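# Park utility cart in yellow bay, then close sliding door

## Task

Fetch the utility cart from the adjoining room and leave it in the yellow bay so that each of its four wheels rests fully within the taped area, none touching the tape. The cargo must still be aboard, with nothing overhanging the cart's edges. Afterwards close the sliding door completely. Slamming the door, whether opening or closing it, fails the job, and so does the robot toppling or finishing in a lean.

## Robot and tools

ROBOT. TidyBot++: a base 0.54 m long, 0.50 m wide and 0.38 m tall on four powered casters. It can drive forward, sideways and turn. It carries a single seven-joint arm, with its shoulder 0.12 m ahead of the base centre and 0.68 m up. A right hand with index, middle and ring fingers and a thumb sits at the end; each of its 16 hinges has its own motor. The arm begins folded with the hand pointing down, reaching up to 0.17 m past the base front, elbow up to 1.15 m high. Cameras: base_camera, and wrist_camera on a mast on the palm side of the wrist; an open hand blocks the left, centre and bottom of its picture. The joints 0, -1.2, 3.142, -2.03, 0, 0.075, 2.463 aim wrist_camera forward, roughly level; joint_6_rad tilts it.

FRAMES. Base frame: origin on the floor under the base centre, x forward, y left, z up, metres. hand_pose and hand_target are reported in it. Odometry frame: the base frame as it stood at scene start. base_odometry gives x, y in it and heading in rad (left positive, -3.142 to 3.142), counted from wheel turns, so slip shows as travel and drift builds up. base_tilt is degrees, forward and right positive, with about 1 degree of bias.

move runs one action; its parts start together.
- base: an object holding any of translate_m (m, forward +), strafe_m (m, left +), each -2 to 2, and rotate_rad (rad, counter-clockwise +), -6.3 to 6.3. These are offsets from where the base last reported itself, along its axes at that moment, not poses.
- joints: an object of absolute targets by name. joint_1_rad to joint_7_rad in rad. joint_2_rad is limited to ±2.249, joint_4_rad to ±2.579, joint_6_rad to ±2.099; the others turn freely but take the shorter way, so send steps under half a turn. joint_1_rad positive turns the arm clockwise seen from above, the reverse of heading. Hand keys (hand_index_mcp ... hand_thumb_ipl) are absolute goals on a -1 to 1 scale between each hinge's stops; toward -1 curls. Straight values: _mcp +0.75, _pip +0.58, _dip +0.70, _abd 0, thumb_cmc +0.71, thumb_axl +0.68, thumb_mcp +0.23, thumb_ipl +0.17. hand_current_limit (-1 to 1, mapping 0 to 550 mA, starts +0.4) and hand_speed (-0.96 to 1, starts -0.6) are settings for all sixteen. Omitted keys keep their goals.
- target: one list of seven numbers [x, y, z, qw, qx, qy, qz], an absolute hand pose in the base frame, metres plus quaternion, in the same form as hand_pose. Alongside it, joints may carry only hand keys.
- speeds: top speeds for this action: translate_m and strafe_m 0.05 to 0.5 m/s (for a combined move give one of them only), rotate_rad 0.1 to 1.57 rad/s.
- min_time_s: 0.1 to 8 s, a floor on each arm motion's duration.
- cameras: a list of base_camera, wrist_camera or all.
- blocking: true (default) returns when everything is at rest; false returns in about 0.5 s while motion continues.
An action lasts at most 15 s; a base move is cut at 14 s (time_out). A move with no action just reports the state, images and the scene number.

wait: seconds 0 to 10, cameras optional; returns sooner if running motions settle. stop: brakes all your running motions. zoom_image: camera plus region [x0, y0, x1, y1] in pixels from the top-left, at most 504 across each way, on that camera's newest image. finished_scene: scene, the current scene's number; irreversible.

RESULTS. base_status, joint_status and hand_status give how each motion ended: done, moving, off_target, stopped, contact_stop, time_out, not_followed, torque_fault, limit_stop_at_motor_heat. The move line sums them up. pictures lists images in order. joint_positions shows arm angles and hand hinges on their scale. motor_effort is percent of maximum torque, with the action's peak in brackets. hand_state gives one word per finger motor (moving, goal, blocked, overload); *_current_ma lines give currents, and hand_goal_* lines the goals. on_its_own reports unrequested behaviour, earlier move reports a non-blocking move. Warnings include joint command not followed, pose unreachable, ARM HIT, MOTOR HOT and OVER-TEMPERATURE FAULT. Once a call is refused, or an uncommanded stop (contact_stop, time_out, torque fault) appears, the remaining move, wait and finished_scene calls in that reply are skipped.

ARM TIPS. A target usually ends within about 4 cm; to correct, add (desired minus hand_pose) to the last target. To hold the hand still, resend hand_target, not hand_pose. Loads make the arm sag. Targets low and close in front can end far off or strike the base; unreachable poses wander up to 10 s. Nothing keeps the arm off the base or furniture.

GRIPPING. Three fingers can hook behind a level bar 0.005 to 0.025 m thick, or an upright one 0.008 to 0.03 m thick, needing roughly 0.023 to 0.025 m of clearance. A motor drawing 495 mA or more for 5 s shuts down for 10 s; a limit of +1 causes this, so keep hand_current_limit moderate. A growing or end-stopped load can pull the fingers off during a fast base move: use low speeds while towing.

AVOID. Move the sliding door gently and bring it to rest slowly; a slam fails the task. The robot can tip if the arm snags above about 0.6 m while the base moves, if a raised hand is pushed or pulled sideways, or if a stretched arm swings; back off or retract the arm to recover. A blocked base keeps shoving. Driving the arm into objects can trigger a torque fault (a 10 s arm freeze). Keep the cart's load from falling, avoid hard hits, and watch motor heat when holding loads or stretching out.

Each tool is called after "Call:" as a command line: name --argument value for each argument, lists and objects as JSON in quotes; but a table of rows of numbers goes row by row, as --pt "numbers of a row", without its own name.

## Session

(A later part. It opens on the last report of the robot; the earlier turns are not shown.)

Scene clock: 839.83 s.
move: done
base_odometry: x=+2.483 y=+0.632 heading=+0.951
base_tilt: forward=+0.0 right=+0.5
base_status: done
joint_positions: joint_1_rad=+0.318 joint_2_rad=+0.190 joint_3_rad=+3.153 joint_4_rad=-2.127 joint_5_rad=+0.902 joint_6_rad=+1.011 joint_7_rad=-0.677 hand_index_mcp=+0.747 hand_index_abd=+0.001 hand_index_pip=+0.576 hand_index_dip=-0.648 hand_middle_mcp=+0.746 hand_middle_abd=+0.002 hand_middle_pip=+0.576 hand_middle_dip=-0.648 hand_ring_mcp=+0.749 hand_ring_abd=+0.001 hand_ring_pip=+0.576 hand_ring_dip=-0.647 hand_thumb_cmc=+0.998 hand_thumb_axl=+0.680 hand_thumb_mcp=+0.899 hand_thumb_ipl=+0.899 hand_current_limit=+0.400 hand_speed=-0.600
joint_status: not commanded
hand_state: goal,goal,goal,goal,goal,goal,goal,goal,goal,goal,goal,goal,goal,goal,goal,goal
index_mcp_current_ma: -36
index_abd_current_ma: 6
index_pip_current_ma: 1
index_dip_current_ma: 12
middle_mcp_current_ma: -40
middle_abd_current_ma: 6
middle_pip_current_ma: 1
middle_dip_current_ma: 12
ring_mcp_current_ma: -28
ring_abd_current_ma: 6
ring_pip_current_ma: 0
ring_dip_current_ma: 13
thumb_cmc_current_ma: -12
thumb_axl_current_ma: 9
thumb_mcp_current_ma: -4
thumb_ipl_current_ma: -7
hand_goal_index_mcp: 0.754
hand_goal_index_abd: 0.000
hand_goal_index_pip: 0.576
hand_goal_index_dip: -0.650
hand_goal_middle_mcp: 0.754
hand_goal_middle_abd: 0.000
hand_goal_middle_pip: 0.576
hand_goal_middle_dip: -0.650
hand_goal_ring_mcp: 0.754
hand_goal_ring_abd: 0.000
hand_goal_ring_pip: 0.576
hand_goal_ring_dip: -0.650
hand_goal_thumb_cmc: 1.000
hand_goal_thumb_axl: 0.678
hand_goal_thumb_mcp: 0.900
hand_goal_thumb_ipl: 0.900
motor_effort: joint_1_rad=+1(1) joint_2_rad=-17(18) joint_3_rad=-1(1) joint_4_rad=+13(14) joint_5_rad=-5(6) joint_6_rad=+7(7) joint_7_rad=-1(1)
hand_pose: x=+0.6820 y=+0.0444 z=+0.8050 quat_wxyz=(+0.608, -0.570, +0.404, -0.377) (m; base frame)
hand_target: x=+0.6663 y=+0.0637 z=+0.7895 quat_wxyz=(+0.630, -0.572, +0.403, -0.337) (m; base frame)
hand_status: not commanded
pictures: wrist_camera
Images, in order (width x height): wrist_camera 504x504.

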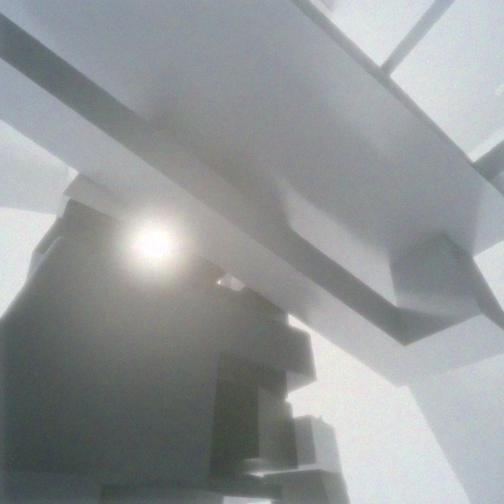

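Call:
move --base '{"translate_m":-0.05}' --speeds '{"translate_m":0.05}' --cameras '["all"]'

Scene clock: 845.57 s.
move: done
base_odometry: x=+2.454 y=+0.591 heading=+0.951
base_tilt: forward=+0.0 right=+0.5
base_status: done
joint_positions: joint_1_rad=+0.320 joint_2_rad=+0.197 joint_3_rad=+3.143 joint_4_rad=-2.127 joint_5_rad=+0.904 joint_6_rad=+1.024 joint_7_rad=-0.677 hand_index_mcp=+0.747 hand_index_abd=+0.001 hand_index_pip=+0.576 hand_index_dip=-0.648 hand_middle_mcp=+0.746 hand_middle_abd=+0.002 hand_middle_pip=+0.576 hand_middle_dip=-0.648 hand_ring_mcp=+0.760 hand_ring_abd=+0.009 hand_ring_pip=+0.580 hand_ring_dip=-0.643 hand_thumb_cmc=+0.998 hand_thumb_axl=+0.680 hand_thumb_mcp=+0.899 hand_thumb_ipl=+0.899 hand_current_limit=+0.400 hand_speed=-0.600
joint_status: not commanded
hand_state: goal,goal,goal,goal,goal,goal,goal,goal,goal,goal,goal,goal,goal,goal,goal,goal
index_mcp_current_ma: -36
index_abd_current_ma: 6
index_pip_current_ma: 1
index_dip_current_ma: 12
middle_mcp_current_ma: -40
middle_abd_current_ma: 6
middle_pip_current_ma: 1
middle_dip_current_ma: 12
ring_mcp_current_ma: 31
ring_abd_current_ma: 41
ring_pip_current_ma: 18
ring_dip_current_ma: 33
thumb_cmc_current_ma: -12
thumb_axl_current_ma: 9
thumb_mcp_current_ma: -4
thumb_ipl_current_ma: -7
hand_goal_index_mcp: 0.754
hand_goal_index_abd: 0.000
hand_goal_index_pip: 0.576
hand_goal_index_dip: -0.650
hand_goal_middle_mcp: 0.754
hand_goal_middle_abd: 0.000
hand_goal_middle_pip: 0.576
hand_goal_middle_dip: -0.650
hand_goal_ring_mcp: 0.754
hand_goal_ring_abd: 0.000
hand_goal_ring_pip: 0.576
hand_goal_ring_dip: -0.650
hand_goal_thumb_cmc: 1.000
hand_goal_thumb_axl: 0.678
hand_goal_thumb_mcp: 0.900
hand_goal_thumb_ipl: 0.900
motor_effort: joint_1_rad=+1(4) joint_2_rad=-17(19) joint_3_rad=+0(2) joint_4_rad=+11(13) joint_5_rad=-5(6) joint_6_rad=+5(7) joint_7_rad=-1(1)
hand_pose: x=+0.6816 y=+0.0508 z=+0.8047 quat_wxyz=(+0.613, -0.570, +0.400, -0.372) (m; base frame)
hand_target: x=+0.6663 y=+0.0637 z=+0.7895 quat_wxyz=(+0.630, -0.572, +0.403, -0.337) (m; base frame)
hand_status: not commanded
pictures: base_camera, wrist_camera
Images, in order (width x height): base_camera 644x364, wrist_camera 504x504.

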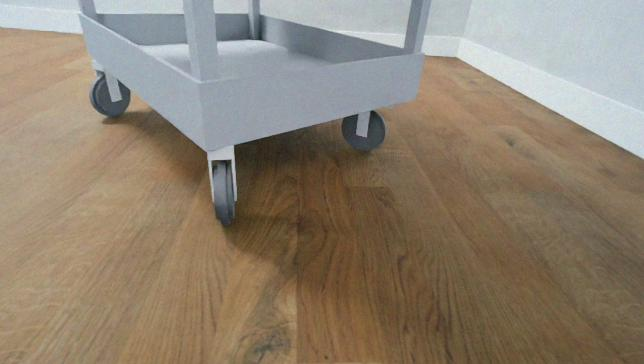

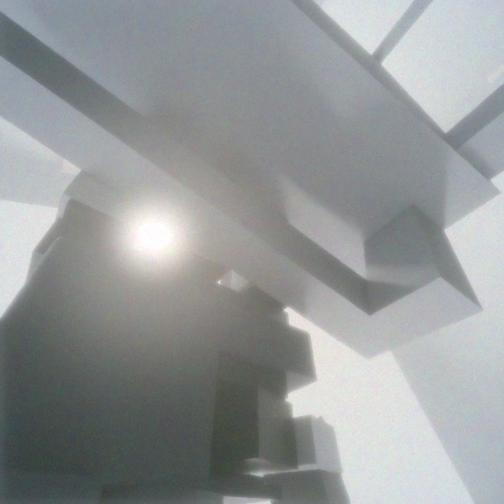

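Call:
move --base '{"translate_m":-0.12}' --speeds '{"translate_m":0.06}' --joints '{"joint_2_rad":0.235}' --cameras '["all"]'

Scene clock: 859.13 s.
move: done
base_odometry: x=+2.384 y=+0.493 heading=+0.951
base_tilt: forward=+0.0 right=+0.6
base_status: done
joint_positions: joint_1_rad=+0.321 joint_2_rad=+0.206 joint_3_rad=+3.141 joint_4_rad=-2.125 joint_5_rad=+0.905 joint_6_rad=+1.040 joint_7_rad=-0.678 hand_index_mcp=+0.747 hand_index_abd=+0.001 hand_index_pip=+0.576 hand_index_dip=-0.648 hand_middle_mcp=+0.746 hand_middle_abd=+0.002 hand_middle_pip=+0.576 hand_middle_dip=-0.648 hand_ring_mcp=+0.754 hand_ring_abd=+0.002 hand_ring_pip=+0.577 hand_ring_dip=-0.647 hand_thumb_cmc=+0.998 hand_thumb_axl=+0.680 hand_thumb_mcp=+0.899 hand_thumb_ipl=+0.899 hand_current_limit=+0.400 hand_speed=-0.600
joint_status: all done
hand_state: goal,goal,goal,goal,goal,goal,goal,goal,goal,goal,goal,goal,goal,goal,goal,goal
index_mcp_current_ma: -36
index_abd_current_ma: 6
index_pip_current_ma: 1
index_dip_current_ma: 12
middle_mcp_current_ma: -40
middle_abd_current_ma: 6
middle_pip_current_ma: 1
middle_dip_current_ma: 12
ring_mcp_current_ma: 1
ring_abd_current_ma: 9
ring_pip_current_ma: 3
ring_dip_current_ma: 13
thumb_cmc_current_ma: -12
thumb_axl_current_ma: 9
thumb_mcp_current_ma: -4
thumb_ipl_current_ma: -7
hand_goal_index_mcp: 0.754
hand_goal_index_abd: 0.000
hand_goal_index_pip: 0.576
hand_goal_index_dip: -0.650
hand_goal_middle_mcp: 0.754
hand_goal_middle_abd: 0.000
hand_goal_middle_pip: 0.576
hand_goal_middle_dip: -0.650
hand_goal_ring_mcp: 0.754
hand_goal_ring_abd: 0.000
hand_goal_ring_pip: 0.576
hand_goal_ring_dip: -0.650
hand_goal_thumb_cmc: 1.000
hand_goal_thumb_axl: 0.678
hand_goal_thumb_mcp: 0.900
hand_goal_thumb_ipl: 0.900
motor_effort: joint_1_rad=+1(6) joint_2_rad=-15(19) joint_3_rad=+0(3) joint_4_rad=+11(12) joint_5_rad=-5(5) joint_6_rad=+5(6) joint_7_rad=-1(2)
hand_pose: x=+0.6826 y=+0.0539 z=+0.8051 quat_wxyz=(+0.619, -0.569, +0.396, -0.369) (m; base frame)
hand_target: x=+0.6678 y=+0.0631 z=+0.7821 quat_wxyz=(+0.629, -0.572, +0.409, -0.332) (m; base frame)
hand_status: not commanded
pictures: base_camera, wrist_camera
Images, in order (width x height): base_camera 644x364, wrist_camera 504x504.

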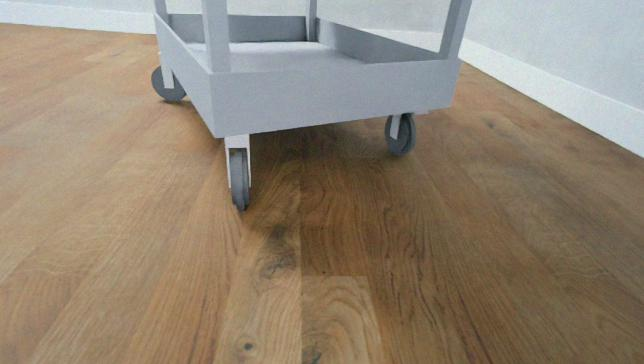

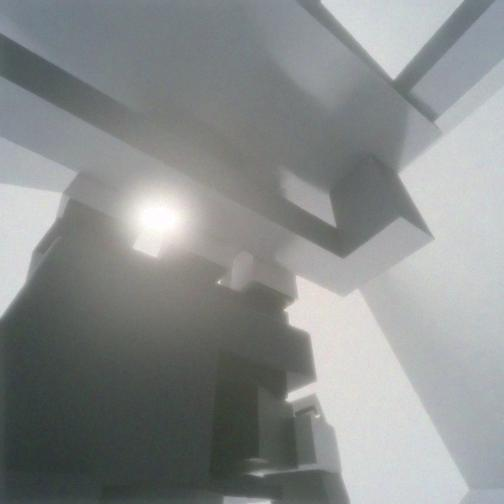

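Call:
move --base '{"translate_m":0.03,"strafe_m":0.237,"rotate_rad":-0.349}' --speeds '{"strafe_m":0.08,"rotate_rad":0.12}' --cameras '["all"]'

Scene clock: 899.37 s.
move: done
base_odometry: x=+2.209 y=+0.655 heading=+0.601
base_tilt: forward=+0.0 right=+0.5
base_status: done
joint_positions: joint_1_rad=+0.328 joint_2_rad=+0.206 joint_3_rad=+3.138 joint_4_rad=-2.125 joint_5_rad=+0.912 joint_6_rad=+1.042 joint_7_rad=-0.678 hand_index_mcp=+0.747 hand_index_abd=+0.001 hand_index_pip=+0.576 hand_index_dip=-0.648 hand_middle_mcp=+0.746 hand_middle_abd=+0.002 hand_middle_pip=+0.576 hand_middle_dip=-0.648 hand_ring_mcp=+0.757 hand_ring_abd=+0.017 hand_ring_pip=+0.580 hand_ring_dip=-0.642 hand_thumb_cmc=+0.998 hand_thumb_axl=+0.680 hand_thumb_mcp=+0.900 hand_thumb_ipl=+0.899 hand_current_limit=+0.400 hand_speed=-0.600
joint_status: not commanded
hand_state: goal,goal,goal,goal,goal,goal,goal,goal,goal,goal,goal,goal,goal,goal,goal,goal
index_mcp_current_ma: -36
index_abd_current_ma: 6
index_pip_current_ma: 1
index_dip_current_ma: 12
middle_mcp_current_ma: -41
middle_abd_current_ma: 6
middle_pip_current_ma: 1
middle_dip_current_ma: 12
ring_mcp_current_ma: 17
ring_abd_current_ma: 72
ring_pip_current_ma: 22
ring_dip_current_ma: 38
thumb_cmc_current_ma: -13
thumb_axl_current_ma: 9
thumb_mcp_current_ma: -3
thumb_ipl_current_ma: -7
hand_goal_index_mcp: 0.754
hand_goal_index_abd: 0.000
hand_goal_index_pip: 0.576
hand_goal_index_dip: -0.650
hand_goal_middle_mcp: 0.754
hand_goal_middle_abd: 0.000
hand_goal_middle_pip: 0.576
hand_goal_middle_dip: -0.650
hand_goal_ring_mcp: 0.754
hand_goal_ring_abd: 0.000
hand_goal_ring_pip: 0.576
hand_goal_ring_dip: -0.650
hand_goal_thumb_cmc: 1.000
hand_goal_thumb_axl: 0.678
hand_goal_thumb_mcp: 0.900
hand_goal_thumb_ipl: 0.900
motor_effort: joint_1_rad=+1(6) joint_2_rad=-16(17) joint_3_rad=+0(4) joint_4_rad=+10(12) joint_5_rad=-5(7) joint_6_rad=+5(6) joint_7_rad=-1(1)
hand_pose: x=+0.6818 y=+0.0530 z=+0.8048 quat_wxyz=(+0.618, -0.571, +0.395, -0.369) (m; base frame)
hand_target: x=+0.6678 y=+0.0631 z=+0.7821 quat_wxyz=(+0.629, -0.572, +0.409, -0.332) (m; base frame)
hand_status: not commanded
pictures: base_camera, wrist_camera
Images, in order (width x height): base_camera 644x364, wrist_camera 504x504.

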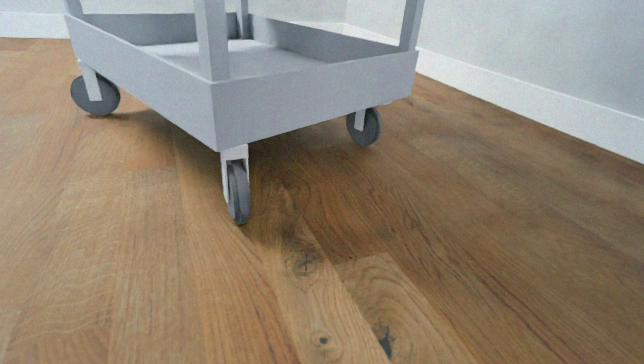

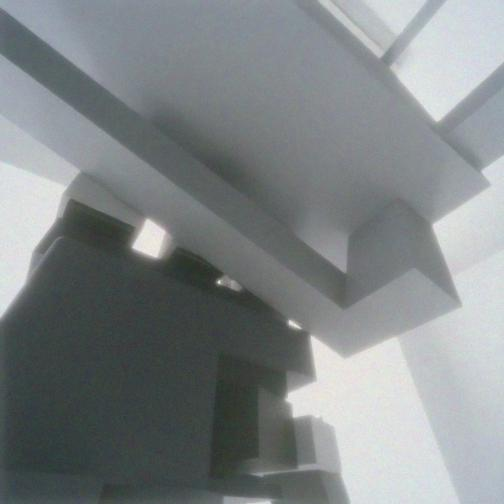

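Call:
move --base '{"translate_m":-0.25}' --speeds '{"translate_m":0.07}' --cameras '["all"]'

Scene clock: 908.47 s.
move: done
base_odometry: x=+2.002 y=+0.514 heading=+0.601
base_tilt: forward=+0.0 right=+0.5
base_status: done
joint_positions: joint_1_rad=+0.353 joint_2_rad=+0.208 joint_3_rad=+3.155 joint_4_rad=-2.126 joint_5_rad=+0.913 joint_6_rad=+1.049 joint_7_rad=-0.679 hand_index_mcp=+0.747 hand_index_abd=-0.077 hand_index_pip=+0.577 hand_index_dip=-0.650 hand_middle_mcp=+0.744 hand_middle_abd=-0.004 hand_middle_pip=+0.577 hand_middle_dip=-0.648 hand_ring_mcp=+0.744 hand_ring_abd=-0.004 hand_ring_pip=+0.577 hand_ring_dip=-0.647 hand_thumb_cmc=+0.998 hand_thumb_axl=+0.680 hand_thumb_mcp=+0.900 hand_thumb_ipl=+0.899 hand_current_limit=+0.400 hand_speed=-0.600
joint_status: not commanded
hand_state: goal,blocked,goal,goal,goal,goal,goal,goal,goal,goal,goal,goal,goal,goal,goal,goal
index_mcp_current_ma: -38
index_abd_current_ma: -339
index_pip_current_ma: 3
index_dip_current_ma: -2
middle_mcp_current_ma: -51
middle_abd_current_ma: -16
middle_pip_current_ma: 3
middle_dip_current_ma: 12
ring_mcp_current_ma: -53
ring_abd_current_ma: -15
ring_pip_current_ma: 3
ring_dip_current_ma: 13
thumb_cmc_current_ma: -13
thumb_axl_current_ma: 10
thumb_mcp_current_ma: -3
thumb_ipl_current_ma: -7
hand_goal_index_mcp: 0.754
hand_goal_index_abd: 0.000
hand_goal_index_pip: 0.576
hand_goal_index_dip: -0.650
hand_goal_middle_mcp: 0.754
hand_goal_middle_abd: 0.000
hand_goal_middle_pip: 0.576
hand_goal_middle_dip: -0.650
hand_goal_ring_mcp: 0.754
hand_goal_ring_abd: 0.000
hand_goal_ring_pip: 0.576
hand_goal_ring_dip: -0.650
hand_goal_thumb_cmc: 1.000
hand_goal_thumb_axl: 0.678
hand_goal_thumb_mcp: 0.900
hand_goal_thumb_ipl: 0.900
motor_effort: joint_1_rad=-3(7) joint_2_rad=-13(19) joint_3_rad=-3(7) joint_4_rad=+8(10) joint_5_rad=-1(5) joint_6_rad=+5(10) joint_7_rad=-2(4)
hand_pose: x=+0.6834 y=+0.0312 z=+0.8036 quat_wxyz=(+0.611, -0.563, +0.406, -0.380) (m; base frame)
hand_target: x=+0.6678 y=+0.0631 z=+0.7821 quat_wxyz=(+0.629, -0.572, +0.409, -0.332) (m; base frame)
hand_status: not commanded
pictures: base_camera, wrist_camera
Images, in order (width x height): base_camera 644x364, wrist_camera 504x504.

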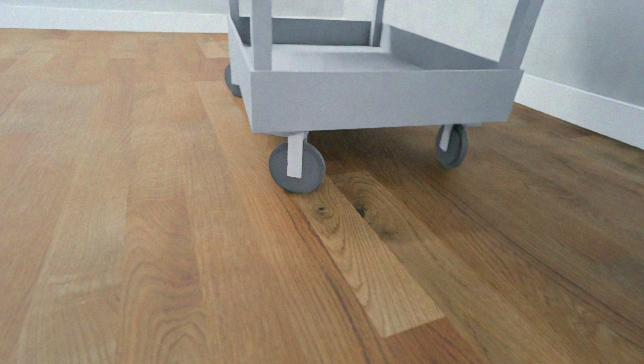

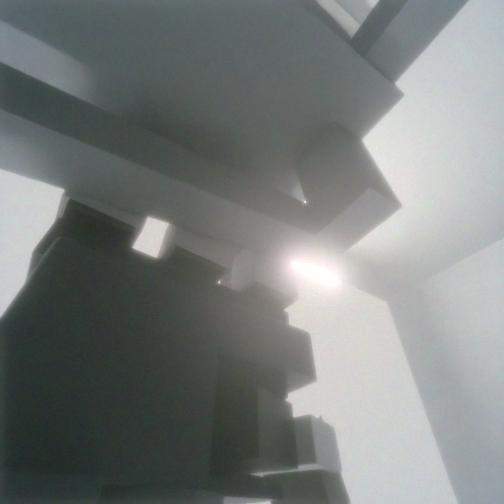

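Call:
move --base '{"translate_m":0.02}' --speeds '{"translate_m":0.05}'

Call:
move --joints '{"joint_2_rad":0.06}' --min_time_s 1.5

Call:
move --base '{"translate_m":0.07}' --speeds '{"translate_m":0.1}' --joints '{"joint_1_rad":0.55}' --min_time_s 1.5 --cameras '["all"]'

Scene clock: 939.13 s.
move: done
base_odometry: x=+2.019 y=+0.525 heading=+0.601
base_tilt: forward=+0.0 right=+0.5
base_status: done
joint_positions: joint_1_rad=+0.353 joint_2_rad=+0.208 joint_3_rad=+3.155 joint_4_rad=-2.126 joint_5_rad=+0.913 joint_6_rad=+1.050 joint_7_rad=-0.679 hand_index_mcp=+0.747 hand_index_abd=-0.026 hand_index_pip=+0.575 hand_index_dip=-0.651 hand_middle_mcp=+0.744 hand_middle_abd=-0.004 hand_middle_pip=+0.577 hand_middle_dip=-0.648 hand_ring_mcp=+0.739 hand_ring_abd=-0.003 hand_ring_pip=+0.576 hand_ring_dip=-0.647 hand_thumb_cmc=+0.997 hand_thumb_axl=+0.680 hand_thumb_mcp=+0.900 hand_thumb_ipl=+0.899 hand_current_limit=+0.400 hand_speed=-0.600
joint_status: not commanded
hand_state: goal,blocked,goal,goal,goal,goal,goal,goal,goal,goal,goal,goal,goal,goal,goal,goal
index_mcp_current_ma: -39
index_abd_current_ma: -115
index_pip_current_ma: -6
index_dip_current_ma: -4
middle_mcp_current_ma: -51
middle_abd_current_ma: -16
middle_pip_current_ma: 3
middle_dip_current_ma: 12
ring_mcp_current_ma: -77
ring_abd_current_ma: -15
ring_pip_current_ma: 2
ring_dip_current_ma: 13
thumb_cmc_current_ma: -13
thumb_axl_current_ma: 10
thumb_mcp_current_ma: -3
thumb_ipl_current_ma: -7
hand_goal_index_mcp: 0.754
hand_goal_index_abd: 0.000
hand_goal_index_pip: 0.576
hand_goal_index_dip: -0.650
hand_goal_middle_mcp: 0.754
hand_goal_middle_abd: 0.000
hand_goal_middle_pip: 0.576
hand_goal_middle_dip: -0.650
hand_goal_ring_mcp: 0.754
hand_goal_ring_abd: 0.000
hand_goal_ring_pip: 0.576
hand_goal_ring_dip: -0.650
hand_goal_thumb_cmc: 1.000
hand_goal_thumb_axl: 0.678
hand_goal_thumb_mcp: 0.900
hand_goal_thumb_ipl: 0.900
motor_effort: joint_1_rad=-1(4) joint_2_rad=-14(15) joint_3_rad=-2(4) joint_4_rad=+8(11) joint_5_rad=-2(2) joint_6_rad=+5(6) joint_7_rad=-2(2)
hand_pose: x=+0.6833 y=+0.0315 z=+0.8042 quat_wxyz=(+0.612, -0.563, +0.405, -0.380) (m; base frame)
hand_target: x=+0.6678 y=+0.0631 z=+0.7821 quat_wxyz=(+0.629, -0.572, +0.409, -0.332) (m; base frame)
hand_status: not commanded
pictures: none

Scene clock: 940.93 s.
move: done
base_odometry: x=+2.019 y=+0.525 heading=+0.601
base_tilt: forward=+0.0 right=+0.5
base_status: not commanded
joint_positions: joint_1_rad=+0.348 joint_2_rad=+0.076 joint_3_rad=+3.149 joint_4_rad=-2.130 joint_5_rad=+0.916 joint_6_rad=+1.050 joint_7_rad=-0.681 hand_index_mcp=+0.736 hand_index_abd=-0.003 hand_index_pip=+0.570 hand_index_dip=-0.649 hand_middle_mcp=+0.744 hand_middle_abd=-0.003 hand_middle_pip=+0.577 hand_middle_dip=-0.648 hand_ring_mcp=+0.739 hand_ring_abd=-0.003 hand_ring_pip=+0.576 hand_ring_dip=-0.647 hand_thumb_cmc=+0.997 hand_thumb_axl=+0.680 hand_thumb_mcp=+0.900 hand_thumb_ipl=+0.899 hand_current_limit=+0.400 hand_speed=-0.600
joint_status: all done
hand_state: goal,goal,goal,goal,goal,goal,goal,goal,goal,goal,goal,goal,goal,goal,goal,goal
index_mcp_current_ma: -95
index_abd_current_ma: -13
index_pip_current_ma: -32
index_dip_current_ma: 4
middle_mcp_current_ma: -51
middle_abd_current_ma: -14
middle_pip_current_ma: 2
middle_dip_current_ma: 12
ring_mcp_current_ma: -77
ring_abd_current_ma: -13
ring_pip_current_ma: 2
ring_dip_current_ma: 13
thumb_cmc_current_ma: -13
thumb_axl_current_ma: 10
thumb_mcp_current_ma: -3
thumb_ipl_current_ma: -7
hand_goal_index_mcp: 0.754
hand_goal_index_abd: 0.000
hand_goal_index_pip: 0.576
hand_goal_index_dip: -0.650
hand_goal_middle_mcp: 0.754
hand_goal_middle_abd: 0.000
hand_goal_middle_pip: 0.576
hand_goal_middle_dip: -0.650
hand_goal_ring_mcp: 0.754
hand_goal_ring_abd: 0.000
hand_goal_ring_pip: 0.576
hand_goal_ring_dip: -0.650
hand_goal_thumb_cmc: 1.000
hand_goal_thumb_axl: 0.678
hand_goal_thumb_mcp: 0.900
hand_goal_thumb_ipl: 0.900
motor_effort: joint_1_rad=+1(5) joint_2_rad=-16(21) joint_3_rad=+0(5) joint_4_rad=+15(15) joint_5_rad=-6(6) joint_6_rad=+7(12) joint_7_rad=+0(2)
hand_pose: x=+0.6624 y=+0.0452 z=+0.8690 quat_wxyz=(+0.625, -0.555, +0.356, -0.418) (m; base frame)
hand_target: x=+0.6442 y=+0.0715 z=+0.8670 quat_wxyz=(+0.643, -0.561, +0.346, -0.390) (m; base frame)
hand_status: not commanded
pictures: none

Scene clock: 942.73 s.
move: done
base_odometry: x=+2.077 y=+0.565 heading=+0.601
base_tilt: forward=-0.1 right=+0.5
base_status: done
joint_positions: joint_1_rad=+0.530 joint_2_rad=+0.071 joint_3_rad=+3.149 joint_4_rad=-2.130 joint_5_rad=+0.916 joint_6_rad=+1.050 joint_7_rad=-0.681 hand_index_mcp=+0.736 hand_index_abd=-0.003 hand_index_pip=+0.570 hand_index_dip=-0.649 hand_middle_mcp=+0.744 hand_middle_abd=-0.003 hand_middle_pip=+0.576 hand_middle_dip=-0.648 hand_ring_mcp=+0.739 hand_ring_abd=-0.003 hand_ring_pip=+0.576 hand_ring_dip=-0.647 hand_thumb_cmc=+0.997 hand_thumb_axl=+0.680 hand_thumb_mcp=+0.900 hand_thumb_ipl=+0.899 hand_current_limit=+0.400 hand_speed=-0.600
joint_status: all done
hand_state: goal,goal,goal,goal,goal,goal,goal,goal,goal,goal,goal,goal,goal,goal,goal,goal
index_mcp_current_ma: -93
index_abd_current_ma: -12
index_pip_current_ma: -32
index_dip_current_ma: 4
middle_mcp_current_ma: -51
middle_abd_current_ma: -13
middle_pip_current_ma: 2
middle_dip_current_ma: 12
ring_mcp_current_ma: -77
ring_abd_current_ma: -12
ring_pip_current_ma: 2
ring_dip_current_ma: 12
thumb_cmc_current_ma: -13
thumb_axl_current_ma: 10
thumb_mcp_current_ma: -3
thumb_ipl_current_ma: -7
hand_goal_index_mcp: 0.754
hand_goal_index_abd: 0.000
hand_goal_index_pip: 0.576
hand_goal_index_dip: -0.650
hand_goal_middle_mcp: 0.754
hand_goal_middle_abd: 0.000
hand_goal_middle_pip: 0.576
hand_goal_middle_dip: -0.650
hand_goal_ring_mcp: 0.754
hand_goal_ring_abd: 0.000
hand_goal_ring_pip: 0.576
hand_goal_ring_dip: -0.650
hand_goal_thumb_cmc: 1.000
hand_goal_thumb_axl: 0.678
hand_goal_thumb_mcp: 0.900
hand_goal_thumb_ipl: 0.900
motor_effort: joint_1_rad=+0(2) joint_2_rad=-15(18) joint_3_rad=+0(1) joint_4_rad=+14(15) joint_5_rad=-6(6) joint_6_rad=+7(8) joint_7_rad=+0(1)
hand_pose: x=+0.6606 y=-0.0530 z=+0.8715 quat_wxyz=(+0.585, -0.520, +0.403, -0.474) (m; base frame)
hand_target: x=+0.6475 y=-0.0396 z=+0.8670 quat_wxyz=(+0.599, -0.522, +0.403, -0.455) (m; base frame)
hand_status: not commanded
pictures: base_camera, wrist_camera
Images, in order (width x height): base_camera 644x364, wrist_camera 504x504.

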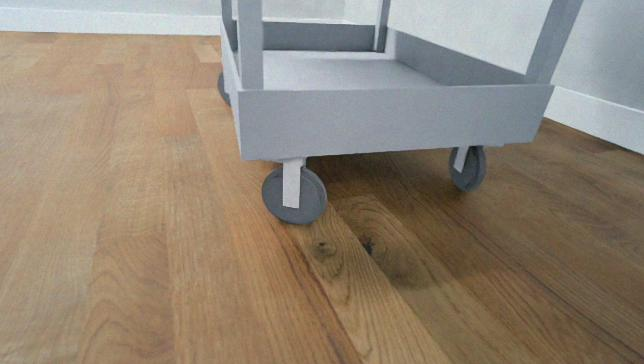

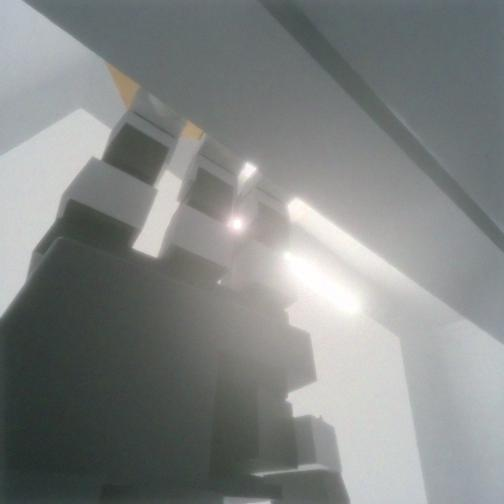

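Call:
move --joints '{"joint_2_rad": 0.235}' --min_time_s 2 --cameras '["all"]'

Scene clock: 1013.60 s.
move: done
base_odometry: x=+2.077 y=+0.565 heading=+0.601
base_tilt: forward=+0.0 right=+0.5
base_status: not commanded
joint_positions: joint_1_rad=+0.530 joint_2_rad=+0.190 joint_3_rad=+3.149 joint_4_rad=-2.130 joint_5_rad=+0.916 joint_6_rad=+1.052 joint_7_rad=-0.681 hand_index_mcp=+0.737 hand_index_abd=-0.003 hand_index_pip=+0.570 hand_index_dip=-0.649 hand_middle_mcp=+0.744 hand_middle_abd=-0.003 hand_middle_pip=+0.576 hand_middle_dip=-0.648 hand_ring_mcp=+0.739 hand_ring_abd=-0.003 hand_ring_pip=+0.576 hand_ring_dip=-0.647 hand_thumb_cmc=+0.997 hand_thumb_axl=+0.680 hand_thumb_mcp=+0.900 hand_thumb_ipl=+0.899 hand_current_limit=+0.400 hand_speed=-0.600
joint_status: all done
hand_state: goal,goal,goal,goal,goal,goal,goal,goal,goal,goal,goal,goal,goal,goal,goal,goal
index_mcp_current_ma: -91
index_abd_current_ma: -12
index_pip_current_ma: -32
index_dip_current_ma: 4
middle_mcp_current_ma: -53
middle_abd_current_ma: -13
middle_pip_current_ma: 1
middle_dip_current_ma: 12
ring_mcp_current_ma: -77
ring_abd_current_ma: -12
ring_pip_current_ma: 1
ring_dip_current_ma: 12
thumb_cmc_current_ma: -14
thumb_axl_current_ma: 11
thumb_mcp_current_ma: -2
thumb_ipl_current_ma: -7
hand_goal_index_mcp: 0.754
hand_goal_index_abd: 0.000
hand_goal_index_pip: 0.576
hand_goal_index_dip: -0.650
hand_goal_middle_mcp: 0.754
hand_goal_middle_abd: 0.000
hand_goal_middle_pip: 0.576
hand_goal_middle_dip: -0.650
hand_goal_ring_mcp: 0.754
hand_goal_ring_abd: 0.000
hand_goal_ring_pip: 0.576
hand_goal_ring_dip: -0.650
hand_goal_thumb_cmc: 1.000
hand_goal_thumb_axl: 0.678
hand_goal_thumb_mcp: 0.900
hand_goal_thumb_ipl: 0.900
motor_effort: joint_1_rad=+1(2) joint_2_rad=-14(19) joint_3_rad=+0(1) joint_4_rad=+10(15) joint_5_rad=-4(6) joint_6_rad=+4(8) joint_7_rad=-1(2)
hand_pose: x=+0.6770 y=-0.0625 z=+0.8118 quat_wxyz=(+0.579, -0.526, +0.446, -0.435) (m; base frame)
hand_target: x=+0.6689 y=-0.0527 z=+0.7821 quat_wxyz=(+0.590, -0.526, +0.466, -0.396) (m; base frame)
hand_status: not commanded
pictures: base_camera, wrist_camera
Images, in order (width x height): base_camera 644x364, wrist_camera 504x504.

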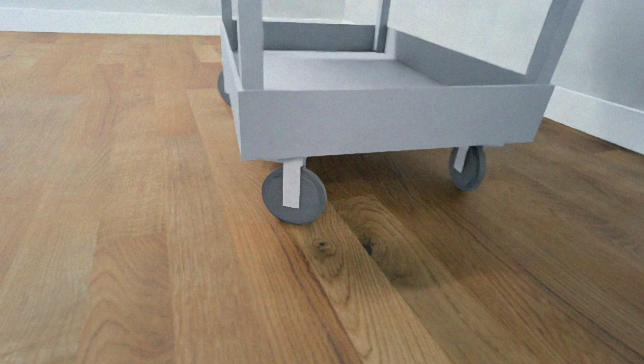

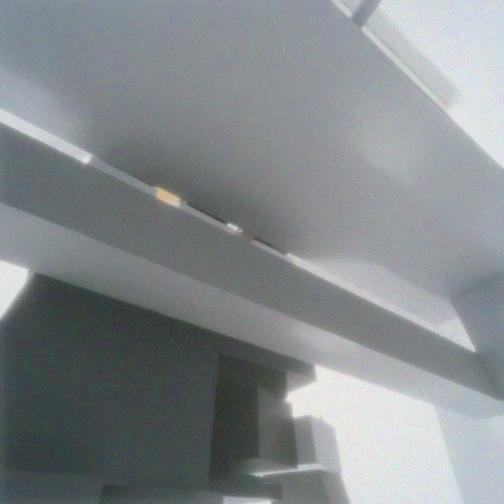

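Call:
move --base '{"translate_m": -0.12, "rotate_rad": 0.08}' --speeds '{"translate_m": 0.07, "rotate_rad": 0.1}' --cameras '["all"]'

Scene clock: 1038.30 s.
move: done
base_odometry: x=+1.978 y=+0.497 heading=+0.682
base_tilt: forward=+0.0 right=+0.5
base_status: done
joint_positions: joint_1_rad=+0.539 joint_2_rad=+0.207 joint_3_rad=+3.149 joint_4_rad=-2.128 joint_5_rad=+0.917 joint_6_rad=+1.057 joint_7_rad=-0.682 hand_index_mcp=+0.743 hand_index_abd=-0.004 hand_index_pip=+0.577 hand_index_dip=-0.648 hand_middle_mcp=+0.743 hand_middle_abd=-0.003 hand_middle_pip=+0.577 hand_middle_dip=-0.648 hand_ring_mcp=+0.748 hand_ring_abd=-0.002 hand_ring_pip=+0.576 hand_ring_dip=-0.647 hand_thumb_cmc=+0.997 hand_thumb_axl=+0.680 hand_thumb_mcp=+0.900 hand_thumb_ipl=+0.899 hand_current_limit=+0.400 hand_speed=-0.600
joint_status: not commanded
hand_state: goal,goal,goal,goal,goal,goal,goal,goal,goal,goal,goal,goal,goal,goal,goal,goal
index_mcp_current_ma: -58
index_abd_current_ma: -16
index_pip_current_ma: 3
index_dip_current_ma: 12
middle_mcp_current_ma: -56
middle_abd_current_ma: -15
middle_pip_current_ma: 3
middle_dip_current_ma: 12
ring_mcp_current_ma: -33
ring_abd_current_ma: -9
ring_pip_current_ma: 0
ring_dip_current_ma: 12
thumb_cmc_current_ma: -15
thumb_axl_current_ma: 12
thumb_mcp_current_ma: -2
thumb_ipl_current_ma: -7
hand_goal_index_mcp: 0.754
hand_goal_index_abd: 0.000
hand_goal_index_pip: 0.576
hand_goal_index_dip: -0.650
hand_goal_middle_mcp: 0.754
hand_goal_middle_abd: 0.000
hand_goal_middle_pip: 0.576
hand_goal_middle_dip: -0.650
hand_goal_ring_mcp: 0.754
hand_goal_ring_abd: 0.000
hand_goal_ring_pip: 0.576
hand_goal_ring_dip: -0.650
hand_goal_thumb_cmc: 1.000
hand_goal_thumb_axl: 0.678
hand_goal_thumb_mcp: 0.900
hand_goal_thumb_ipl: 0.900
motor_effort: joint_1_rad=+0(3) joint_2_rad=-14(19) joint_3_rad=-1(3) joint_4_rad=+9(13) joint_5_rad=-4(5) joint_6_rad=+4(8) joint_7_rad=-1(3)
hand_pose: x=+0.6788 y=-0.0681 z=+0.8051 quat_wxyz=(+0.578, -0.524, +0.452, -0.432) (m; base frame)
hand_target: x=+0.6689 y=-0.0527 z=+0.7821 quat_wxyz=(+0.590, -0.526, +0.466, -0.396) (m; base frame)
hand_status: not commanded
pictures: base_camera, wrist_camera
Images, in order (width x height): base_camera 644x364, wrist_camera 504x504.

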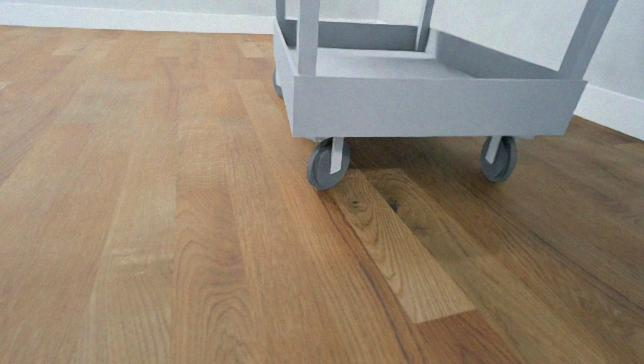

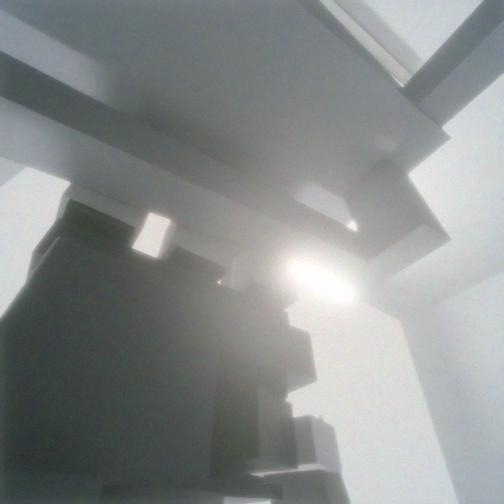

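Call:
zoom_image --camera "wrist_camera" --region '[0, 0, 504, 504]'

Call:
zoom_image --camera "base_camera" --region '[200, 0, 644, 260]'

Scaled by 1.000.

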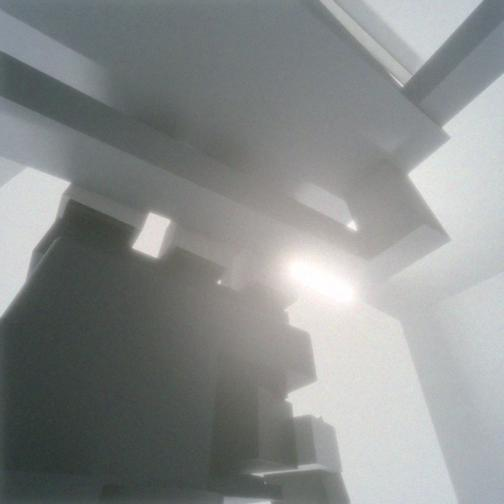

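Scaled by 1.135.

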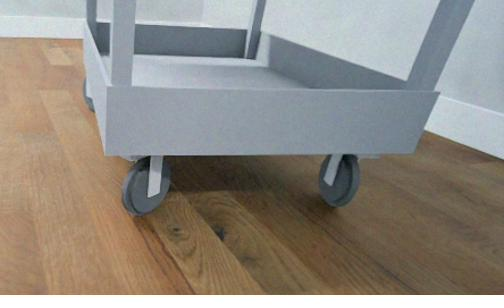

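Call:
move --base '{"translate_m": -0.05}' --speeds '{"translate_m": 0.06}' --cameras '["all"]'

Scene clock: 1088.77 s.
move: done
base_odometry: x=+1.938 y=+0.465 heading=+0.682
base_tilt: forward=+0.0 right=+0.5
base_status: done
joint_positions: joint_1_rad=+0.539 joint_2_rad=+0.210 joint_3_rad=+3.149 joint_4_rad=-2.125 joint_5_rad=+0.917 joint_6_rad=+1.058 joint_7_rad=-0.682 hand_index_mcp=+0.744 hand_index_abd=-0.004 hand_index_pip=+0.577 hand_index_dip=-0.648 hand_middle_mcp=+0.743 hand_middle_abd=-0.003 hand_middle_pip=+0.577 hand_middle_dip=-0.648 hand_ring_mcp=+0.745 hand_ring_abd=-0.002 hand_ring_pip=+0.576 hand_ring_dip=-0.647 hand_thumb_cmc=+0.997 hand_thumb_axl=+0.680 hand_thumb_mcp=+0.900 hand_thumb_ipl=+0.899 hand_current_limit=+0.400 hand_speed=-0.600
joint_status: not commanded
hand_state: goal,goal,goal,goal,goal,goal,goal,goal,goal,goal,goal,goal,goal,goal,goal,goal
index_mcp_current_ma: -53
index_abd_current_ma: -16
index_pip_current_ma: 3
index_dip_current_ma: 12
middle_mcp_current_ma: -56
middle_abd_current_ma: -15
middle_pip_current_ma: 3
middle_dip_current_ma: 12
ring_mcp_current_ma: -47
ring_abd_current_ma: -9
ring_pip_current_ma: 0
ring_dip_current_ma: 12
thumb_cmc_current_ma: -15
thumb_axl_current_ma: 12
thumb_mcp_current_ma: -2
thumb_ipl_current_ma: -7
hand_goal_index_mcp: 0.754
hand_goal_index_abd: 0.000
hand_goal_index_pip: 0.576
hand_goal_index_dip: -0.650
hand_goal_middle_mcp: 0.754
hand_goal_middle_abd: 0.000
hand_goal_middle_pip: 0.576
hand_goal_middle_dip: -0.650
hand_goal_ring_mcp: 0.754
hand_goal_ring_abd: 0.000
hand_goal_ring_pip: 0.576
hand_goal_ring_dip: -0.650
hand_goal_thumb_cmc: 1.000
hand_goal_thumb_axl: 0.678
hand_goal_thumb_mcp: 0.900
hand_goal_thumb_ipl: 0.900
motor_effort: joint_1_rad=+1(1) joint_2_rad=-14(18) joint_3_rad=-1(2) joint_4_rad=+9(11) joint_5_rad=-4(4) joint_6_rad=+4(8) joint_7_rad=-1(3)
hand_pose: x=+0.6798 y=-0.0684 z=+0.8052 quat_wxyz=(+0.578, -0.524, +0.452, -0.432) (m; base frame)
hand_target: x=+0.6689 y=-0.0527 z=+0.7821 quat_wxyz=(+0.590, -0.526, +0.466, -0.396) (m; base frame)
hand_status: not commanded
pictures: base_camera, wrist_camera
Images, in order (width x height): base_camera 644x364, wrist_camera 504x504.

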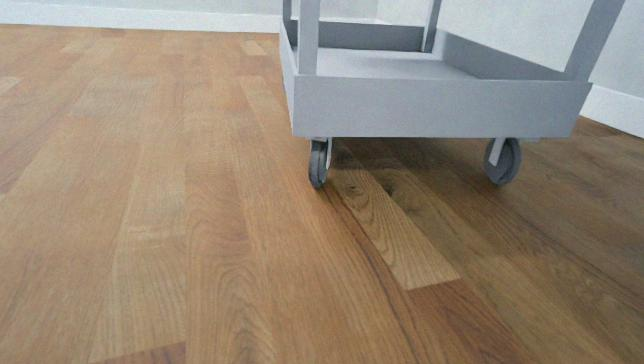

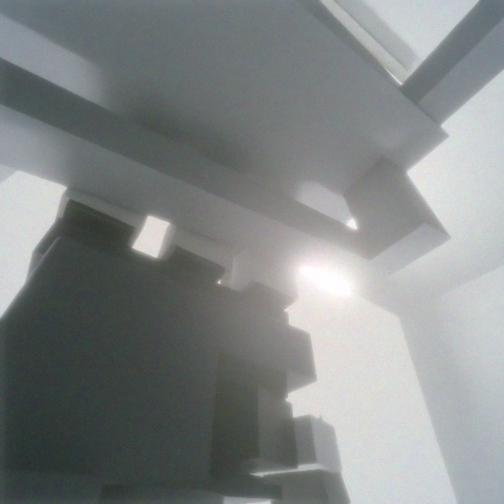

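Call:
move --base '{"translate_m": -0.16, "strafe_m": 0.024, "rotate_rad": 0.08}' --speeds '{"translate_m": 0.08, "rotate_rad": 0.1}' --cameras '["all"]'

Scene clock: 1107.83 s.
move: done
base_odometry: x=+1.799 y=+0.383 heading=+0.763
base_tilt: forward=+0.0 right=+0.5
base_status: done
joint_positions: joint_1_rad=+0.550 joint_2_rad=+0.213 joint_3_rad=+3.149 joint_4_rad=-2.122 joint_5_rad=+0.916 joint_6_rad=+1.058 joint_7_rad=-0.682 hand_index_mcp=+0.755 hand_index_abd=-0.002 hand_index_pip=+0.583 hand_index_dip=-0.647 hand_middle_mcp=+0.743 hand_middle_abd=-0.003 hand_middle_pip=+0.576 hand_middle_dip=-0.648 hand_ring_mcp=+0.739 hand_ring_abd=-0.002 hand_ring_pip=+0.576 hand_ring_dip=-0.647 hand_thumb_cmc=+0.997 hand_thumb_axl=+0.680 hand_thumb_mcp=+0.900 hand_thumb_ipl=+0.899 hand_current_limit=+0.400 hand_speed=-0.600
joint_status: not commanded
hand_state: goal,goal,goal,goal,goal,goal,goal,goal,goal,goal,goal,goal,goal,goal,goal,goal
index_mcp_current_ma: 4
index_abd_current_ma: -9
index_pip_current_ma: 35
index_dip_current_ma: 15
middle_mcp_current_ma: -56
middle_abd_current_ma: -13
middle_pip_current_ma: 2
middle_dip_current_ma: 12
ring_mcp_current_ma: -78
ring_abd_current_ma: -9
ring_pip_current_ma: 0
ring_dip_current_ma: 12
thumb_cmc_current_ma: -16
thumb_axl_current_ma: 12
thumb_mcp_current_ma: -2
thumb_ipl_current_ma: -7
hand_goal_index_mcp: 0.754
hand_goal_index_abd: 0.000
hand_goal_index_pip: 0.576
hand_goal_index_dip: -0.650
hand_goal_middle_mcp: 0.754
hand_goal_middle_abd: 0.000
hand_goal_middle_pip: 0.576
hand_goal_middle_dip: -0.650
hand_goal_ring_mcp: 0.754
hand_goal_ring_abd: 0.000
hand_goal_ring_pip: 0.576
hand_goal_ring_dip: -0.650
hand_goal_thumb_cmc: 1.000
hand_goal_thumb_axl: 0.678
hand_goal_thumb_mcp: 0.900
hand_goal_thumb_ipl: 0.900
motor_effort: joint_1_rad=+0(3) joint_2_rad=-13(20) joint_3_rad=+0(4) joint_4_rad=+9(11) joint_5_rad=-3(4) joint_6_rad=+2(10) joint_7_rad=-1(3)
hand_pose: x=+0.6801 y=-0.0752 z=+0.8052 quat_wxyz=(+0.576, -0.521, +0.455, -0.435) (m; base frame)
hand_target: x=+0.6689 y=-0.0527 z=+0.7821 quat_wxyz=(+0.590, -0.526, +0.466, -0.396) (m; base frame)
hand_status: not commanded
pictures: base_camera, wrist_camera
Images, in order (width x height): base_camera 644x364, wrist_camera 504x504.

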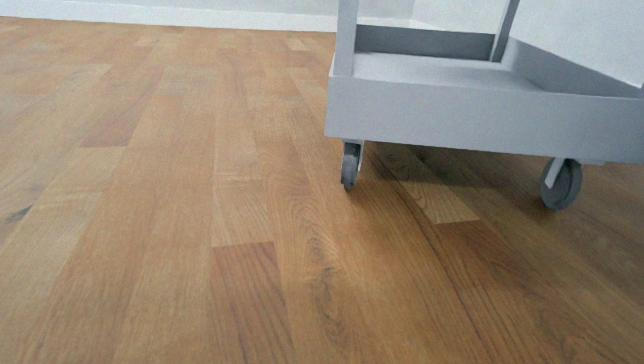

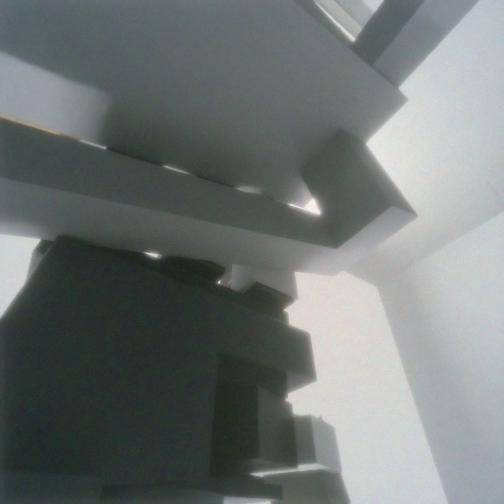

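Call:
move --base '{"translate_m": -0.109, "strafe_m": -0.016, "rotate_rad": 0.074}' --speeds '{"translate_m": 0.1, "rotate_rad": 0.1}' --cameras '["all"]'

Scene clock: 1141.97 s.
move: done
base_odometry: x=+1.731 y=+0.296 heading=+0.837
base_tilt: forward=+0.0 right=+0.5
base_status: done
joint_positions: joint_1_rad=+0.562 joint_2_rad=+0.209 joint_3_rad=+3.152 joint_4_rad=-2.127 joint_5_rad=+0.914 joint_6_rad=+1.058 joint_7_rad=-0.682 hand_index_mcp=+0.758 hand_index_abd=-0.073 hand_index_pip=+0.596 hand_index_dip=-0.624 hand_middle_mcp=+0.744 hand_middle_abd=-0.003 hand_middle_pip=+0.576 hand_middle_dip=-0.648 hand_ring_mcp=+0.740 hand_ring_abd=-0.002 hand_ring_pip=+0.576 hand_ring_dip=-0.647 hand_thumb_cmc=+0.997 hand_thumb_axl=+0.680 hand_thumb_mcp=+0.900 hand_thumb_ipl=+0.899 hand_current_limit=+0.400 hand_speed=-0.600
joint_status: not commanded
hand_state: goal,blocked,goal,blocked,goal,goal,goal,goal,goal,goal,goal,goal,goal,goal,goal,goal
index_mcp_current_ma: 23
index_abd_current_ma: -320
index_pip_current_ma: 98
index_dip_current_ma: 132
middle_mcp_current_ma: -55
middle_abd_current_ma: -13
middle_pip_current_ma: 2
middle_dip_current_ma: 12
ring_mcp_current_ma: -76
ring_abd_current_ma: -9
ring_pip_current_ma: 0
ring_dip_current_ma: 12
thumb_cmc_current_ma: -16
thumb_axl_current_ma: 12
thumb_mcp_current_ma: -2
thumb_ipl_current_ma: -7
hand_goal_index_mcp: 0.754
hand_goal_index_abd: 0.000
hand_goal_index_pip: 0.576
hand_goal_index_dip: -0.650
hand_goal_middle_mcp: 0.754
hand_goal_middle_abd: 0.000
hand_goal_middle_pip: 0.576
hand_goal_middle_dip: -0.650
hand_goal_ring_mcp: 0.754
hand_goal_ring_abd: 0.000
hand_goal_ring_pip: 0.576
hand_goal_ring_dip: -0.650
hand_goal_thumb_cmc: 1.000
hand_goal_thumb_axl: 0.678
hand_goal_thumb_mcp: 0.900
hand_goal_thumb_ipl: 0.900
motor_effort: joint_1_rad=-2(7) joint_2_rad=-13(19) joint_3_rad=-3(7) joint_4_rad=+10(12) joint_5_rad=-1(4) joint_6_rad=+6(10) joint_7_rad=-2(3)
hand_pose: x=+0.6777 y=-0.0827 z=+0.8052 quat_wxyz=(+0.573, -0.518, +0.459, -0.439) (m; base frame)
hand_target: x=+0.6689 y=-0.0527 z=+0.7821 quat_wxyz=(+0.590, -0.526, +0.466, -0.396) (m; base frame)
hand_status: not commanded
pictures: base_camera, wrist_camera
Images, in order (width x height): base_camera 644x364, wrist_camera 504x504.

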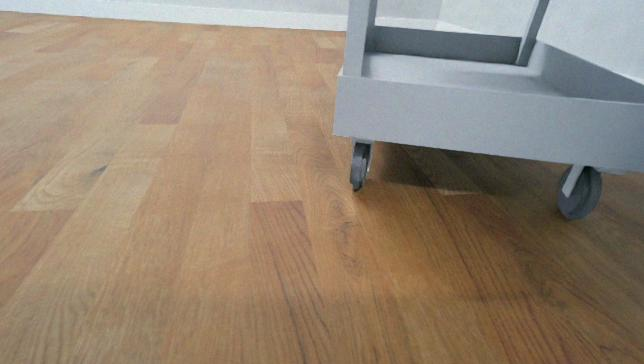

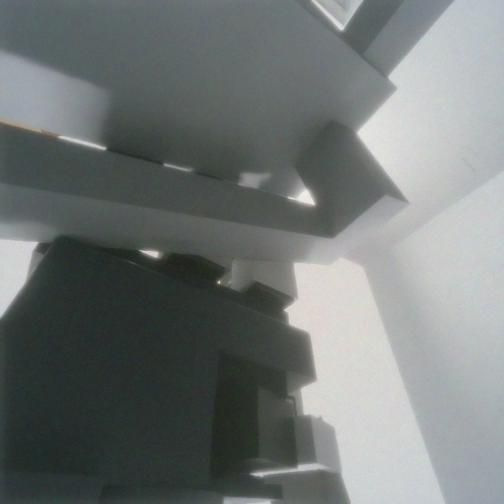

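Call:
move --base '{"translate_m": -0.131, "strafe_m": 0.005, "rotate_rad": 0.074}' --speeds '{"translate_m": 0.1, "rotate_rad": 0.1}' --cameras '["base_camera"]'

Scene clock: 1161.20 s.
move: done
base_odometry: x=+1.640 y=+0.202 heading=+0.912
base_tilt: forward=-0.1 right=+0.5
base_status: done
joint_positions: joint_1_rad=+0.579 joint_2_rad=+0.209 joint_3_rad=+3.170 joint_4_rad=-2.127 joint_5_rad=+0.912 joint_6_rad=+1.058 joint_7_rad=-0.682 hand_index_mcp=+0.756 hand_index_abd=-0.102 hand_index_pip=+0.608 hand_index_dip=-0.602 hand_middle_mcp=+0.744 hand_middle_abd=-0.003 hand_middle_pip=+0.576 hand_middle_dip=-0.648 hand_ring_mcp=+0.739 hand_ring_abd=-0.002 hand_ring_pip=+0.576 hand_ring_dip=-0.647 hand_thumb_cmc=+0.997 hand_thumb_axl=+0.680 hand_thumb_mcp=+0.900 hand_thumb_ipl=+0.899 hand_current_limit=+0.400 hand_speed=-0.600
joint_status: not commanded
hand_state: goal,blocked,blocked,blocked,goal,goal,goal,goal,goal,goal,goal,goal,goal,goal,goal,goal
index_mcp_current_ma: 8
index_abd_current_ma: -385
index_pip_current_ma: 161
index_dip_current_ma: 242
middle_mcp_current_ma: -55
middle_abd_current_ma: -13
middle_pip_current_ma: 2
middle_dip_current_ma: 12
ring_mcp_current_ma: -82
ring_abd_current_ma: -9
ring_pip_current_ma: 0
ring_dip_current_ma: 12
thumb_cmc_current_ma: -16
thumb_axl_current_ma: 12
thumb_mcp_current_ma: -1
thumb_ipl_current_ma: -7
hand_goal_index_mcp: 0.754
hand_goal_index_abd: 0.000
hand_goal_index_pip: 0.576
hand_goal_index_dip: -0.650
hand_goal_middle_mcp: 0.754
hand_goal_middle_abd: 0.000
hand_goal_middle_pip: 0.576
hand_goal_middle_dip: -0.650
hand_goal_ring_mcp: 0.754
hand_goal_ring_abd: 0.000
hand_goal_ring_pip: 0.576
hand_goal_ring_dip: -0.650
hand_goal_thumb_cmc: 1.000
hand_goal_thumb_axl: 0.678
hand_goal_thumb_mcp: 0.900
hand_goal_thumb_ipl: 0.900
motor_effort: joint_1_rad=-4(10) joint_2_rad=-14(20) joint_3_rad=-5(10) joint_4_rad=+10(13) joint_5_rad=+0(6) joint_6_rad=+8(12) joint_7_rad=-2(4)
hand_pose: x=+0.6751 y=-0.1021 z=+0.8045 quat_wxyz=(+0.564, -0.510, +0.469, -0.450) (m; base frame)
hand_target: x=+0.6689 y=-0.0527 z=+0.7821 quat_wxyz=(+0.590, -0.526, +0.466, -0.396) (m; base frame)
hand_status: not commanded
pictures: base_camera
Images, in order (width x height): base_camera 644x364.

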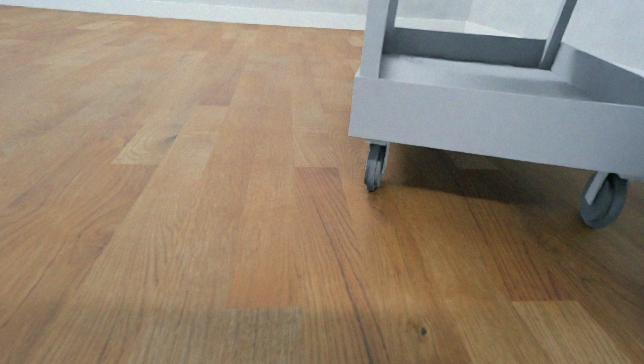

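Call:
move --base '{"translate_m": -0.1}' --speeds '{"translate_m": 0.1}' --cameras '["all"]'

Scene clock: 1170.43 s.
move: done
base_odometry: x=+1.578 y=+0.122 heading=+0.912
base_tilt: forward=-0.1 right=+0.5
base_status: done
joint_positions: joint_1_rad=+0.565 joint_2_rad=+0.207 joint_3_rad=+3.155 joint_4_rad=-2.130 joint_5_rad=+0.912 joint_6_rad=+1.058 joint_7_rad=-0.682 hand_index_mcp=+0.757 hand_index_abd=-0.059 hand_index_pip=+0.605 hand_index_dip=-0.614 hand_middle_mcp=+0.744 hand_middle_abd=-0.003 hand_middle_pip=+0.576 hand_middle_dip=-0.648 hand_ring_mcp=+0.739 hand_ring_abd=-0.002 hand_ring_pip=+0.576 hand_ring_dip=-0.647 hand_thumb_cmc=+0.997 hand_thumb_axl=+0.680 hand_thumb_mcp=+0.900 hand_thumb_ipl=+0.899 hand_current_limit=+0.400 hand_speed=-0.600
joint_status: not commanded
hand_state: goal,blocked,blocked,blocked,goal,goal,goal,goal,goal,goal,goal,goal,goal,goal,goal,goal
index_mcp_current_ma: 15
index_abd_current_ma: -260
index_pip_current_ma: 146
index_dip_current_ma: 182
middle_mcp_current_ma: -55
middle_abd_current_ma: -13
middle_pip_current_ma: 2
middle_dip_current_ma: 12
ring_mcp_current_ma: -77
ring_abd_current_ma: -9
ring_pip_current_ma: 0
ring_dip_current_ma: 12
thumb_cmc_current_ma: -16
thumb_axl_current_ma: 12
thumb_mcp_current_ma: -1
thumb_ipl_current_ma: -7
hand_goal_index_mcp: 0.754
hand_goal_index_abd: 0.000
hand_goal_index_pip: 0.576
hand_goal_index_dip: -0.650
hand_goal_middle_mcp: 0.754
hand_goal_middle_abd: 0.000
hand_goal_middle_pip: 0.576
hand_goal_middle_dip: -0.650
hand_goal_ring_mcp: 0.754
hand_goal_ring_abd: 0.000
hand_goal_ring_pip: 0.576
hand_goal_ring_dip: -0.650
hand_goal_thumb_cmc: 1.000
hand_goal_thumb_axl: 0.678
hand_goal_thumb_mcp: 0.900
hand_goal_thumb_ipl: 0.900
motor_effort: joint_1_rad=-2(4) joint_2_rad=-13(19) joint_3_rad=-2(4) joint_4_rad=+9(14) joint_5_rad=-2(5) joint_6_rad=+5(10) joint_7_rad=-2(3)
hand_pose: x=+0.6764 y=-0.0857 z=+0.8054 quat_wxyz=(+0.572, -0.516, +0.461, -0.441) (m; base frame)
hand_target: x=+0.6689 y=-0.0527 z=+0.7821 quat_wxyz=(+0.590, -0.526, +0.466, -0.396) (m; base frame)
hand_status: not commanded
pictures: base_camera, wrist_camera
Images, in order (width x height): base_camera 644x364, wrist_camera 504x504.

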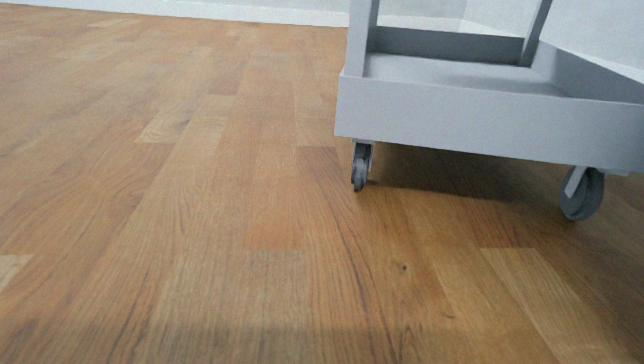

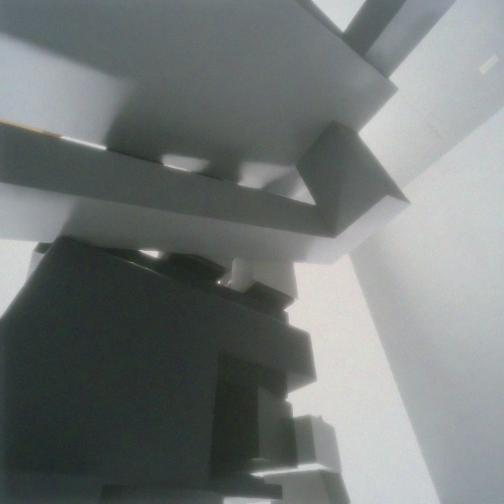

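Call:
move --base '{"translate_m": -0.13, "strafe_m": 0.06}' --speeds '{"translate_m": 0.1}' --cameras '["base_camera"]'

Scene clock: 1180.10 s.
move: done
base_odometry: x=+1.451 y=+0.056 heading=+0.912
base_tilt: forward=+0.0 right=+0.5
base_status: done
joint_positions: joint_1_rad=+0.566 joint_2_rad=+0.208 joint_3_rad=+3.157 joint_4_rad=-2.130 joint_5_rad=+0.912 joint_6_rad=+1.059 joint_7_rad=-0.682 hand_index_mcp=+0.754 hand_index_abd=-0.060 hand_index_pip=+0.578 hand_index_dip=-0.650 hand_middle_mcp=+0.744 hand_middle_abd=-0.003 hand_middle_pip=+0.576 hand_middle_dip=-0.648 hand_ring_mcp=+0.739 hand_ring_abd=-0.002 hand_ring_pip=+0.576 hand_ring_dip=-0.647 hand_thumb_cmc=+0.997 hand_thumb_axl=+0.680 hand_thumb_mcp=+0.900 hand_thumb_ipl=+0.899 hand_current_limit=+0.400 hand_speed=-0.600
joint_status: not commanded
hand_state: goal,blocked,goal,goal,goal,goal,goal,goal,goal,goal,goal,goal,goal,goal,goal,goal
index_mcp_current_ma: 0
index_abd_current_ma: -264
index_pip_current_ma: 8
index_dip_current_ma: -1
middle_mcp_current_ma: -55
middle_abd_current_ma: -13
middle_pip_current_ma: 2
middle_dip_current_ma: 12
ring_mcp_current_ma: -78
ring_abd_current_ma: -9
ring_pip_current_ma: 0
ring_dip_current_ma: 12
thumb_cmc_current_ma: -16
thumb_axl_current_ma: 12
thumb_mcp_current_ma: -1
thumb_ipl_current_ma: -7
hand_goal_index_mcp: 0.754
hand_goal_index_abd: 0.000
hand_goal_index_pip: 0.576
hand_goal_index_dip: -0.650
hand_goal_middle_mcp: 0.754
hand_goal_middle_abd: 0.000
hand_goal_middle_pip: 0.576
hand_goal_middle_dip: -0.650
hand_goal_ring_mcp: 0.754
hand_goal_ring_abd: 0.000
hand_goal_ring_pip: 0.576
hand_goal_ring_dip: -0.650
hand_goal_thumb_cmc: 1.000
hand_goal_thumb_axl: 0.678
hand_goal_thumb_mcp: 0.900
hand_goal_thumb_ipl: 0.900
motor_effort: joint_1_rad=-4(7) joint_2_rad=-14(19) joint_3_rad=-5(7) joint_4_rad=+10(12) joint_5_rad=-1(2) joint_6_rad=+7(10) joint_7_rad=-2(3)
hand_pose: x=+0.6761 y=-0.0874 z=+0.8046 quat_wxyz=(+0.571, -0.515, +0.463, -0.442) (m; base frame)
hand_target: x=+0.6689 y=-0.0527 z=+0.7821 quat_wxyz=(+0.590, -0.526, +0.466, -0.396) (m; base frame)
hand_status: not commanded
pictures: base_camera
Images, in order (width x height): base_camera 644x364.

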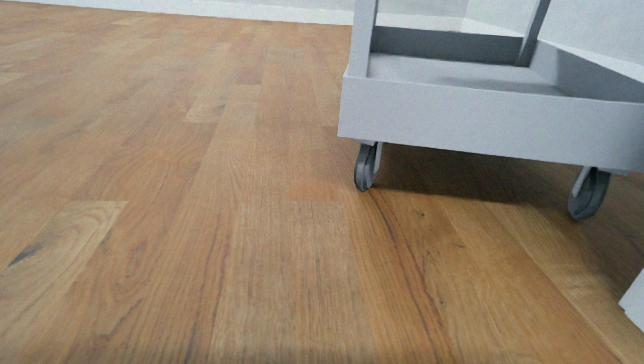

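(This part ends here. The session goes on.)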